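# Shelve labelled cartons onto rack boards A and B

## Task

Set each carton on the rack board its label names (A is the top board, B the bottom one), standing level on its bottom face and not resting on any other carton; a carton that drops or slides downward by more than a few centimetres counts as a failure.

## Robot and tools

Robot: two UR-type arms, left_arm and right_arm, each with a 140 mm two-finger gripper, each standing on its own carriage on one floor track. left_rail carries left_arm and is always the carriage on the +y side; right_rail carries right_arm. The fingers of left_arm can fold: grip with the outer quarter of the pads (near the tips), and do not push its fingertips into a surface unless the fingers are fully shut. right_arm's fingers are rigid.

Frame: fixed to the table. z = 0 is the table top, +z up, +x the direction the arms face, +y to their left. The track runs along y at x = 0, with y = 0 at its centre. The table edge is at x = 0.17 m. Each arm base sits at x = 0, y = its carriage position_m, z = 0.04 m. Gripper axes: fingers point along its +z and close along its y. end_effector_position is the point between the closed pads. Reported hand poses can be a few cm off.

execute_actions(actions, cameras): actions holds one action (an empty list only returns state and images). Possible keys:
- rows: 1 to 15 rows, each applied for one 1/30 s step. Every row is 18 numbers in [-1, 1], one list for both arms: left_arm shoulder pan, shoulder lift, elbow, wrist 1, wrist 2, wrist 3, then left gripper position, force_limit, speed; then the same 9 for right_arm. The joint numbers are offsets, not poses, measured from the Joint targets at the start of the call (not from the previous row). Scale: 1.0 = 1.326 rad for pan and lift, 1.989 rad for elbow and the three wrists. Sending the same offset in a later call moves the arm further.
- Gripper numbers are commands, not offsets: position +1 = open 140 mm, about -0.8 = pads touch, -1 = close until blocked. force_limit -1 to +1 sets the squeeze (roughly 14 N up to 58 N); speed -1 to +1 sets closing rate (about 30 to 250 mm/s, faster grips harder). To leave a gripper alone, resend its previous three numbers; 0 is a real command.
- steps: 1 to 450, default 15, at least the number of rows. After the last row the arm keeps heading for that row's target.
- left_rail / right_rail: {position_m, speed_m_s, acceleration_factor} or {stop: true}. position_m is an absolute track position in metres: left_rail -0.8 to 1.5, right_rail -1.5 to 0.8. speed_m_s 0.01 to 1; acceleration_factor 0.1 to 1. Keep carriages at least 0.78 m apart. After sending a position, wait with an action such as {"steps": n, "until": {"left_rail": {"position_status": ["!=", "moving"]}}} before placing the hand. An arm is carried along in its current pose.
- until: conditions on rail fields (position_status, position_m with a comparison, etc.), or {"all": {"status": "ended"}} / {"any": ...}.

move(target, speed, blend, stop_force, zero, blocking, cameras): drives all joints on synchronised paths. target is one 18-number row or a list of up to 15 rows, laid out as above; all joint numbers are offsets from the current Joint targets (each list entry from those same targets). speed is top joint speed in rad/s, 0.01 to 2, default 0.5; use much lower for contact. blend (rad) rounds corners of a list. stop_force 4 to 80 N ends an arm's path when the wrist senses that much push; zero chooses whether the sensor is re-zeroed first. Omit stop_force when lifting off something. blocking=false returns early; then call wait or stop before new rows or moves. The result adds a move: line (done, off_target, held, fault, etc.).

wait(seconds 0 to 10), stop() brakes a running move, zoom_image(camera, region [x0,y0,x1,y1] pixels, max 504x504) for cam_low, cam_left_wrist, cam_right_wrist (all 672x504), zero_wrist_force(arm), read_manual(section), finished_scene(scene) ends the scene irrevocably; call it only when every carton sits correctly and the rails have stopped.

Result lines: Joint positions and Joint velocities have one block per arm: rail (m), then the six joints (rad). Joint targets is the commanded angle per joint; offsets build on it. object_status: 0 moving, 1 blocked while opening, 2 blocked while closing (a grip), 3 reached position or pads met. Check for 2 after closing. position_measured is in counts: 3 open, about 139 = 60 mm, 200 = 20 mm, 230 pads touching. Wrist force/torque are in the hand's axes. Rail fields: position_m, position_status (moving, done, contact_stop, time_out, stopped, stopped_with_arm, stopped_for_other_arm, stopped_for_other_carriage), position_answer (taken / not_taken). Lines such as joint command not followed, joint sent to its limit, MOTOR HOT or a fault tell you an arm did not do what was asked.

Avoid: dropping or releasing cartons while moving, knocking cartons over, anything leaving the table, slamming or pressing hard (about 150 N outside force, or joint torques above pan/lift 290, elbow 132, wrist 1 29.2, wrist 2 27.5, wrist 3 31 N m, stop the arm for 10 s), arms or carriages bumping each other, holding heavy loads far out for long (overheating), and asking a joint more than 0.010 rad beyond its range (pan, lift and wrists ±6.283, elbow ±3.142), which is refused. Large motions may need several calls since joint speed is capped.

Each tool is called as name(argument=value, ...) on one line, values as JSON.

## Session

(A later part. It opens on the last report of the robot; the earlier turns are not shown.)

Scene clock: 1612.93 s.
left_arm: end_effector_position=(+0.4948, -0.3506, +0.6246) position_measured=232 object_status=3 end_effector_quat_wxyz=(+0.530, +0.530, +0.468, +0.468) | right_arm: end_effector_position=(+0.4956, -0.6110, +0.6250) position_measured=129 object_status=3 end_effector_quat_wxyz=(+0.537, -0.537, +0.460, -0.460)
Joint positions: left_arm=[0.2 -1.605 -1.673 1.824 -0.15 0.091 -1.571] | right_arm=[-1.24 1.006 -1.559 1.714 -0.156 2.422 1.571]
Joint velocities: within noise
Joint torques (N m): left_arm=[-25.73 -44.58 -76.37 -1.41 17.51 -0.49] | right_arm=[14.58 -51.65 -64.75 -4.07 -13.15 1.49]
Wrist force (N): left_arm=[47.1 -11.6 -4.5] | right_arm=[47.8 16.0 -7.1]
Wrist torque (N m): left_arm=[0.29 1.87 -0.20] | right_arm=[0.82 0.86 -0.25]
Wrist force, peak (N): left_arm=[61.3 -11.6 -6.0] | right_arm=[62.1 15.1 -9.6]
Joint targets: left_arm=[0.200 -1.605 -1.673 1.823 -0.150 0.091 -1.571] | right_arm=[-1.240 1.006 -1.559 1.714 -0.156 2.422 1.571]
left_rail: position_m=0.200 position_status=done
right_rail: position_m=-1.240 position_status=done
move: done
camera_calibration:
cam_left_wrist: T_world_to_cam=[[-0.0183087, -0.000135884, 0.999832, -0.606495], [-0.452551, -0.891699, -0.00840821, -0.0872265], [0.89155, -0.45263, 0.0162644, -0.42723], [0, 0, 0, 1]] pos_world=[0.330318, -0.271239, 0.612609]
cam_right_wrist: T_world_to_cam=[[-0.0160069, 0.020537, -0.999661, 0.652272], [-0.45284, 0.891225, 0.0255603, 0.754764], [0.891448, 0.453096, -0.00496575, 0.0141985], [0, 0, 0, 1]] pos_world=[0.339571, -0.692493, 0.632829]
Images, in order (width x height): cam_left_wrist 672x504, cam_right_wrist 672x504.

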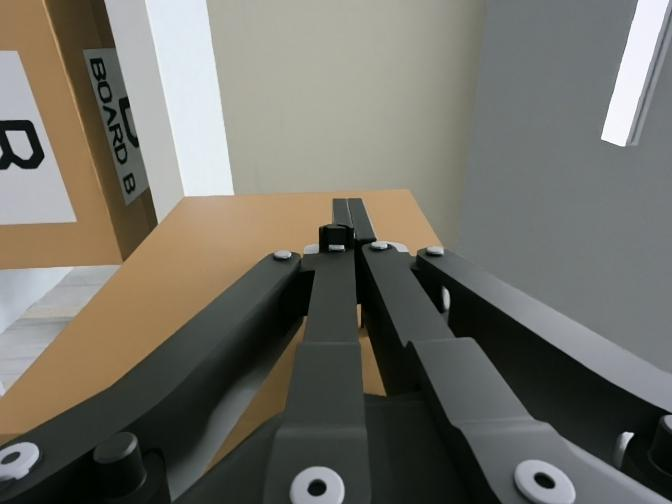

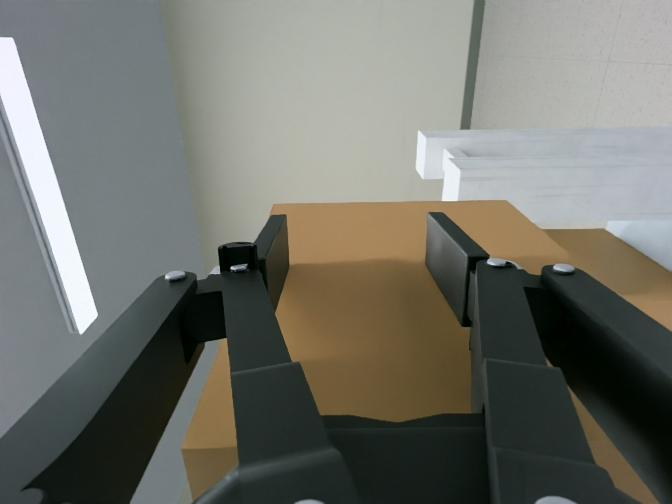

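move(target=[[0.01404,-0.03538,0.02002,0.00356,0.01094,0,-1,-0.5,-0.5,0.00799,0.04064,-0.02827,0.00117,0.00689,0,0,0,-0.5],[0.04271,-0.06009,0.03388,0.00618,0.03139,0,-1,-0.5,-0.5,0.00747,0.07949,-0.05654,0.00354,0.00789,0,0,0,-0.5],[0.08598,-0.07416,0.04157,0.00786,0.06136,0,-1,-0.5,-0.5,-0.00155,0.11655,-0.08489,0.00719,0.003,0,0,0,-0.5],[0.14388,-0.07755,0.04311,0.00859,0.10084,0,-1,-0.5,-0.5,-0.01908,0.15181,-0.11325,0.01205,-0.00779,0,0,0,-0.5],[0.21548,-0.06683,0.03802,0.00653,0.1494,0,-1,-0.5,-0.5,-0.04317,0.18673,-0.1424,0.01791,-0.02304,0,0,0,-0.5],[0.29023,-0.04184,0.0239,0.004,0.19992,0,-1,-0.5,-0.5,-0.07206,0.22457,-0.17552,0.0258,-0.0416,0,0,0,-0.5],[0.36813,-0.00262,0.00074,0.001,0.25242,0,-1,-0.5,-0.5,-0.1057,0.26535,-0.21259,0.0357,-0.06347,0,0,0,-0.5],[0.44916,0.05086,-0.03145,-0.00245,0.30688,0,-1,-0.5,-0.5,-0.14413,0.30905,-0.25365,0.04762,-0.08865,0,0,0,-0.5]], speed=0.13, blend=0.02, cameras=["cam_left_wrist", "cam_right_wrist"])

Scene clock: 1676.27 s.
left_arm: end_effector_position=(+0.7738, -0.2147, +0.6248) position_measured=232 object_status=3 end_effector_quat_wxyz=(+0.534, +0.534, +0.464, +0.464) | right_arm: end_effector_position=(+0.7738, -0.4753, +0.6253) position_measured=129 object_status=3 end_effector_quat_wxyz=(+0.534, -0.534, +0.464, -0.464)
Joint positions: left_arm=[0.2 -1.01 -1.606 1.761 -0.155 0.701 -1.571] | right_arm=[-1.24 0.815 -1.149 1.21 -0.061 2.245 1.571]
Joint velocities: within noise
Joint torques (N m): left_arm=[-23.46 -21.98 -76.12 -13.23 24.05 1.07] | right_arm=[16.03 -77.26 -62.78 -3.58 -22.45 1.27]
Wrist force (N): left_arm=[43.5 -10.0 -5.1] | right_arm=[43.6 17.4 -6.2]
Wrist torque (N m): left_arm=[0.25 1.58 -0.22] | right_arm=[0.84 0.81 -0.64]
Wrist force, peak (N): left_arm=[61.2 -9.9 -7.2] | right_arm=[61.7 16.8 -8.7]
Joint targets: left_arm=[0.200 -1.009 -1.606 1.761 -0.155 0.701 -1.571] | right_arm=[-1.240 0.815 -1.149 1.210 -0.061 2.245 1.571]
left_rail: position_m=0.200 position_status=done
right_rail: position_m=-1.240 position_status=done
move: done
camera_calibration:
cam_left_wrist: T_world_to_cam=[[-0.0182642, 0.000167551, 0.999833, -0.601533], [-0.465795, -0.884853, -0.0083605, 0.171875], [0.884704, -0.46587, 0.0162392, -0.611936], [0, 0, 0, 1]] pos_world=[0.610455, -0.132897, 0.612807]
cam_right_wrist: T_world_to_cam=[[-0.0156525, 0.0207452, -0.999662, 0.654058], [-0.439715, 0.897775, 0.0255158, 0.752741], [0.898001, 0.439966, -0.0049304, -0.306603], [0, 0, 0, 1]] pos_world=[0.616559, -0.554466, 0.633118]
Images, in order (width x height): cam_left_wrist 672x504, cam_right_wrist 672x504.

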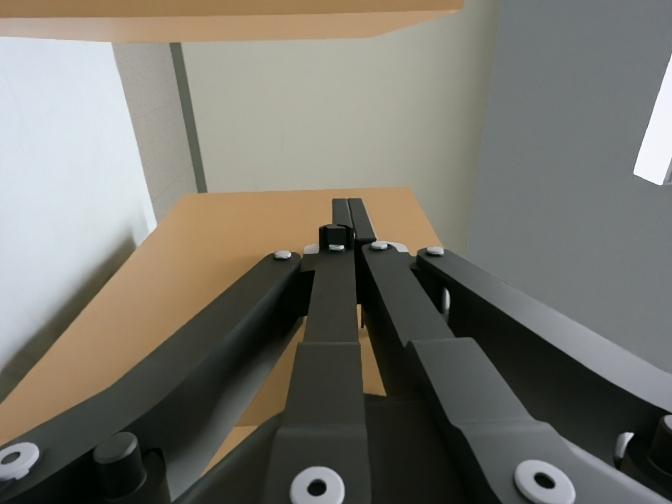

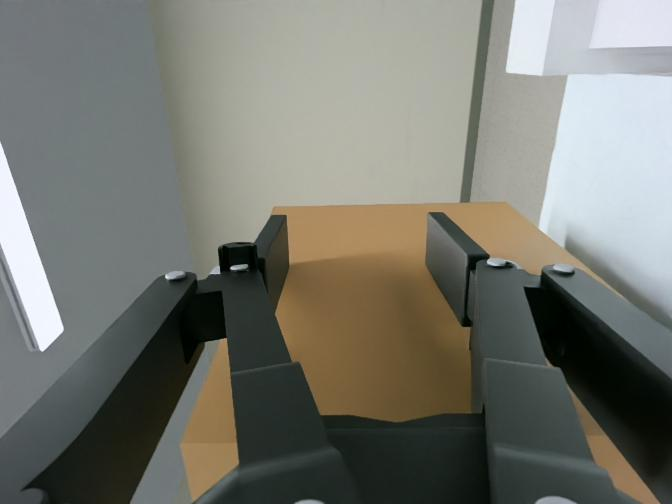

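move(target=[0,0.00995,0.02956,-0.0362,0,0,-1,-0.5,-0.5,0,0.0049,0.03037,-0.03364,0,0,0,0,-0.5], speed=0.035, stop_force=10, cameras=[])

move(target=[0,0.0007,0.0021,-0.0027,0,0,-1,-0.5,-0.5,0,0.0004,0.0022,-0.0025,0,0,0,0,-0.5], speed=0.03, cameras=["cam_left_wrist", "cam_right_wrist"])

Scene clock: 1686.33 s.
left_arm: end_effector_position=(+0.7742, -0.2150, +0.5968) position_measured=232 object_status=3 end_effector_quat_wxyz=(+0.534, +0.534, +0.464, +0.464) | right_arm: end_effector_position=(+0.7741, -0.4751, +0.5963) position_measured=129 object_status=3 end_effector_quat_wxyz=(+0.534, -0.534, +0.464, -0.464)
Joint positions: left_arm=[0.2 -1.009 -1.596 1.802 -0.205 0.701 -1.571] | right_arm=[-1.24 0.815 -1.144 1.254 -0.11 2.245 1.571]
Joint velocities: within noise
Joint torques (N m): left_arm=[-27.31 -59.61 -77.5 -3.73 22.36 1.66] | right_arm=[25.92 -90 -58.01 -3 -20.45 1.67]
Wrist force (N): left_arm=[45.8 -8.2 -6.9] | right_arm=[48.1 7.7 -8.5]
Wrist torque (N m): left_arm=[0.29 1.78 -0.22] | right_arm=[-0.05 0.81 -0.19]
Wrist force, peak (N): left_arm=[47.7 -10.2 -5.6] | right_arm=[48.8 16.6 -6.6]
Joint targets: left_arm=[0.200 -1.009 -1.596 1.802 -0.206 0.701 -1.571] | right_arm=[-1.240 0.815 -1.144 1.254 -0.110 2.245 1.571]
left_rail: position_m=0.200 position_status=done
right_rail: position_m=-1.240 position_status=done
move: contact (left_arm, right_arm); left_arm: the wrist 1 is farthest, 0.021 rad from its target; right_arm: the wrist 1 is farthest, 0.018 rad from its target
No camera images: "cameras" was empty.

Scene clock: 1687.03 s.
left_arm: end_effector_position=(+0.7742, -0.2150, +0.5945) position_measured=232 object_status=3 end_effector_quat_wxyz=(+0.534, +0.533, +0.464, +0.464) | right_arm: end_effector_position=(+0.7741, -0.4751, +0.5938) position_measured=129 object_status=3 end_effector_quat_wxyz=(+0.534, -0.533, +0.464, -0.464)
Joint positions: left_arm=[0.2 -1.009 -1.596 1.806 -0.211 0.701 -1.571] | right_arm=[-1.24 0.815 -1.144 1.258 -0.115 2.245 1.571]
Joint velocities: within noise
Joint torques (N m): left_arm=[-27.02 20.98 -25.88 -2.21 22.39 1.77] | right_arm=[24.7 -32.7 -21.23 -3.3 -20.25 1.57]
Wrist force (N): left_arm=[52.0 30.7 -11.0] | right_arm=[50.1 -20.3 -10.8]
Wrist torque (N m): left_arm=[-0.70 1.94 -0.72] | right_arm=[0.83 0.87 -0.15]
Wrist force, peak (N): left_arm=[52.0 30.7 -11.0] | right_arm=[50.1 -20.3 -10.8]
Joint targets: left_arm=[0.200 -1.009 -1.596 1.806 -0.211 0.701 -1.571] | right_arm=[-1.240 0.815 -1.144 1.258 -0.115 2.245 1.571]
left_rail: position_m=0.200 position_status=done
right_rail: position_m=-1.240 position_status=done
move: done
camera_calibration:
cam_left_wrist: T_world_to_cam=[[-0.0188296, 0.00106307, 0.999822, -0.570589], [-0.465714, -0.8849, -0.00782989, 0.171124], [0.884735, -0.465779, 0.0171574, -0.612512], [0, 0, 0, 1]] pos_world=[0.610862, -0.133261, 0.582336]
cam_right_wrist: T_world_to_cam=[[-0.0151531, 0.0212741, -0.999659, 0.622419], [-0.439645, 0.897802, 0.0257707, 0.753382], [0.898044, 0.439886, -0.00425142, -0.307576], [0, 0, 0, 1]] pos_world=[0.616869, -0.554331, 0.601484]
Images, in order (width x height): cam_left_wrist 672x504, cam_right_wrist 672x504.

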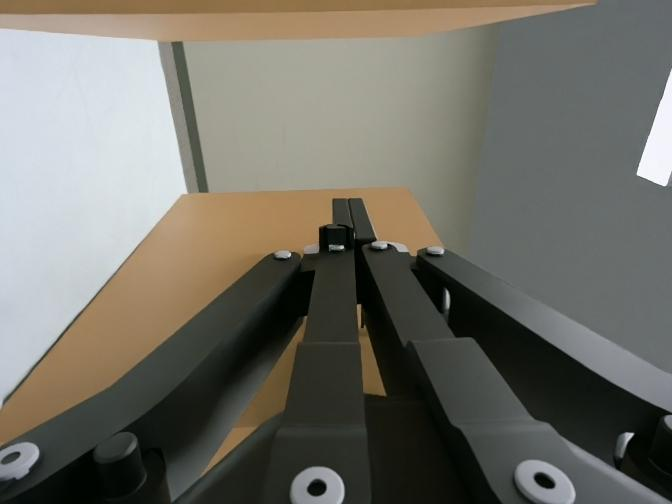

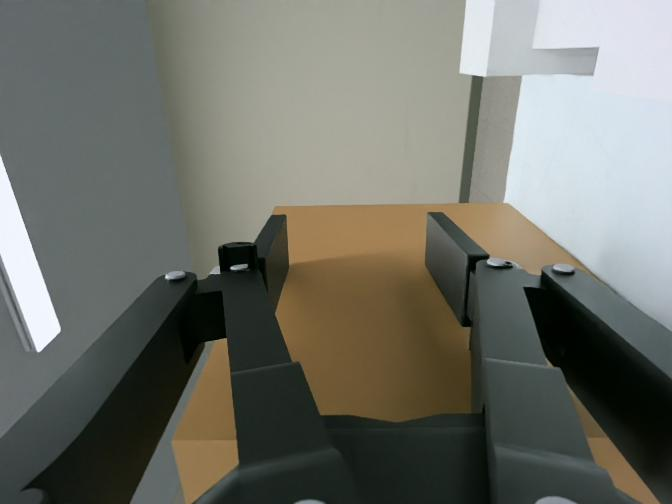

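move(target=[[0.01086,-0.0129,0.00669,0.00241,0.00764,0,-1,-0.5,-0.5,-0.0095,-0.01697,0.01393,-0.00211,-0.00593,0,0,0,-0.5],[-0.17828,-0.14397,0.08175,0.01473,-0.11845,0,-1,-0.5,-0.5,0.08989,-0.09638,0.08678,-0.02202,0.06033,0,0,0,-0.5],[-0.44819,-0.25716,0.13374,0.03821,-0.29839,0,-1,-0.5,-0.5,0.21433,-0.15136,0.13379,-0.03238,0.14329,0,0,0,-0.5]], speed=[0.05,0.3,0.4], blend=[0,0.03,0])

Scene clock: 1704.27 s.
left_arm: end_effector_position=(+0.5000, -0.2003, +0.5958) position_measured=232 object_status=3 end_effector_quat_wxyz=(+0.534, +0.534, +0.464, +0.464) | right_arm: end_effector_position=(+0.5003, -0.4902, +0.5955) position_measured=129 object_status=3 end_effector_quat_wxyz=(+0.534, -0.534, +0.464, -0.464)
Joint positions: left_arm=[0.2 -1.603 -1.936 2.072 -0.135 0.108 -1.571] | right_arm=[-1.24 1.099 -1.344 1.524 -0.18 2.53 1.571]
Joint velocities: within noise
Joint torques (N m): left_arm=[-10.97 -32.99 -37.77 2.5 -1.94 1.61] | right_arm=[13.51 -85.01 -35.38 -5.72 3.89 1.5]
Wrist force (N): left_arm=[0.1 -0.2 0.0] | right_arm=[0.7 4.5 -0.6]
Wrist torque (N m): left_arm=[0.01 0.07 -0.31] | right_arm=[0.35 -0.33 -0.32]
Wrist force, peak (N): left_arm=[52.7 33.6 -10.7] | right_arm=[51.3 -23.9 -13.7]
Joint targets: left_arm=[0.200 -1.604 -1.937 2.072 -0.135 0.108 -1.571] | right_arm=[-1.240 1.099 -1.344 1.524 -0.180 2.530 1.571]
left_rail: position_m=0.200 position_status=done
right_rail: position_m=-1.240 position_status=done
move: done
camera_calibration:
cam_left_wrist: T_world_to_cam=[[-0.0183235, -0.000349471, 0.999832, -0.577631], [-0.466422, -0.884518, -0.00885707, 0.0574607], [0.884372, -0.466506, 0.0160444, -0.362377], [0, 0, 0, 1]] pos_world=[0.336693, -0.118428, 0.583858]
cam_right_wrist: T_world_to_cam=[[-0.0160298, 0.0201814, -0.999668, 0.620248], [-0.438887, 0.89819, 0.0251703, 0.646646], [0.8984, 0.439144, -0.0055405, -0.0547823], [0, 0, 0, 1]] pos_world=[0.342963, -0.569271, 0.603463]

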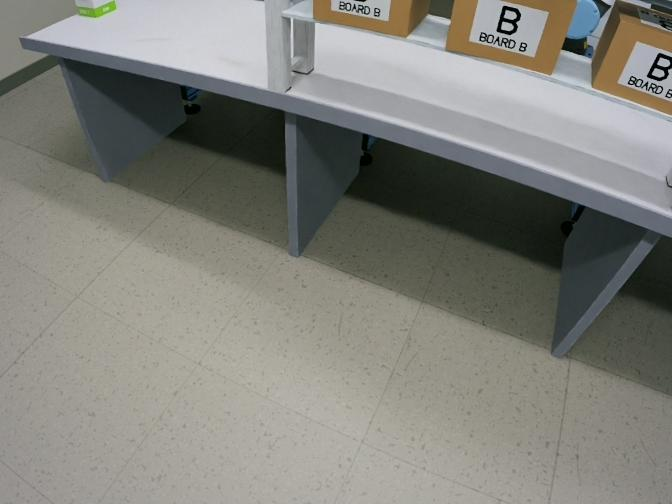

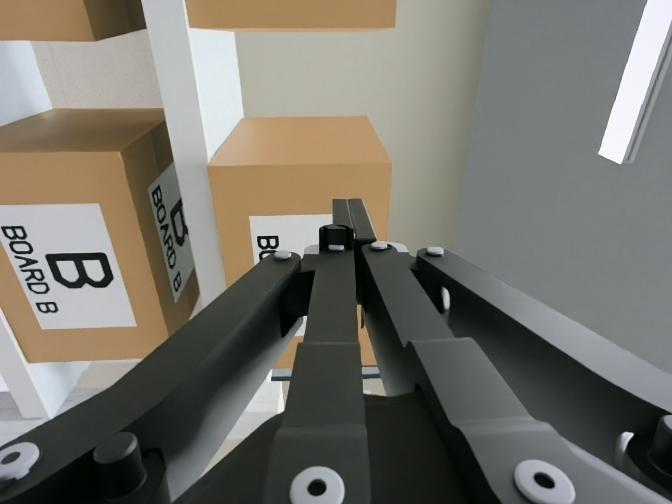

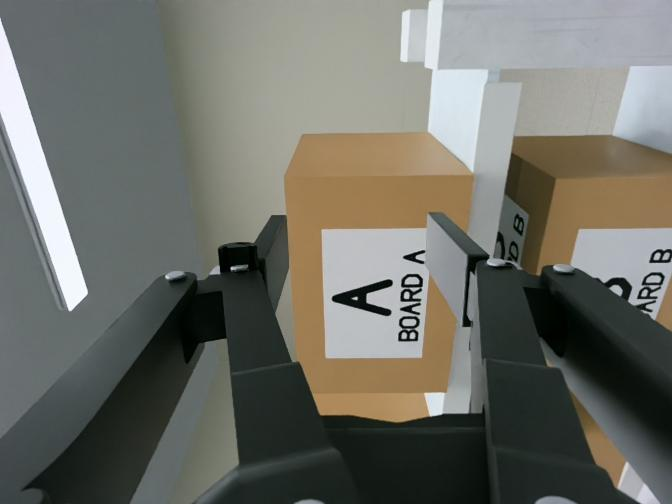

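finished_scene(scene=1)

The scene is finished: the task was done.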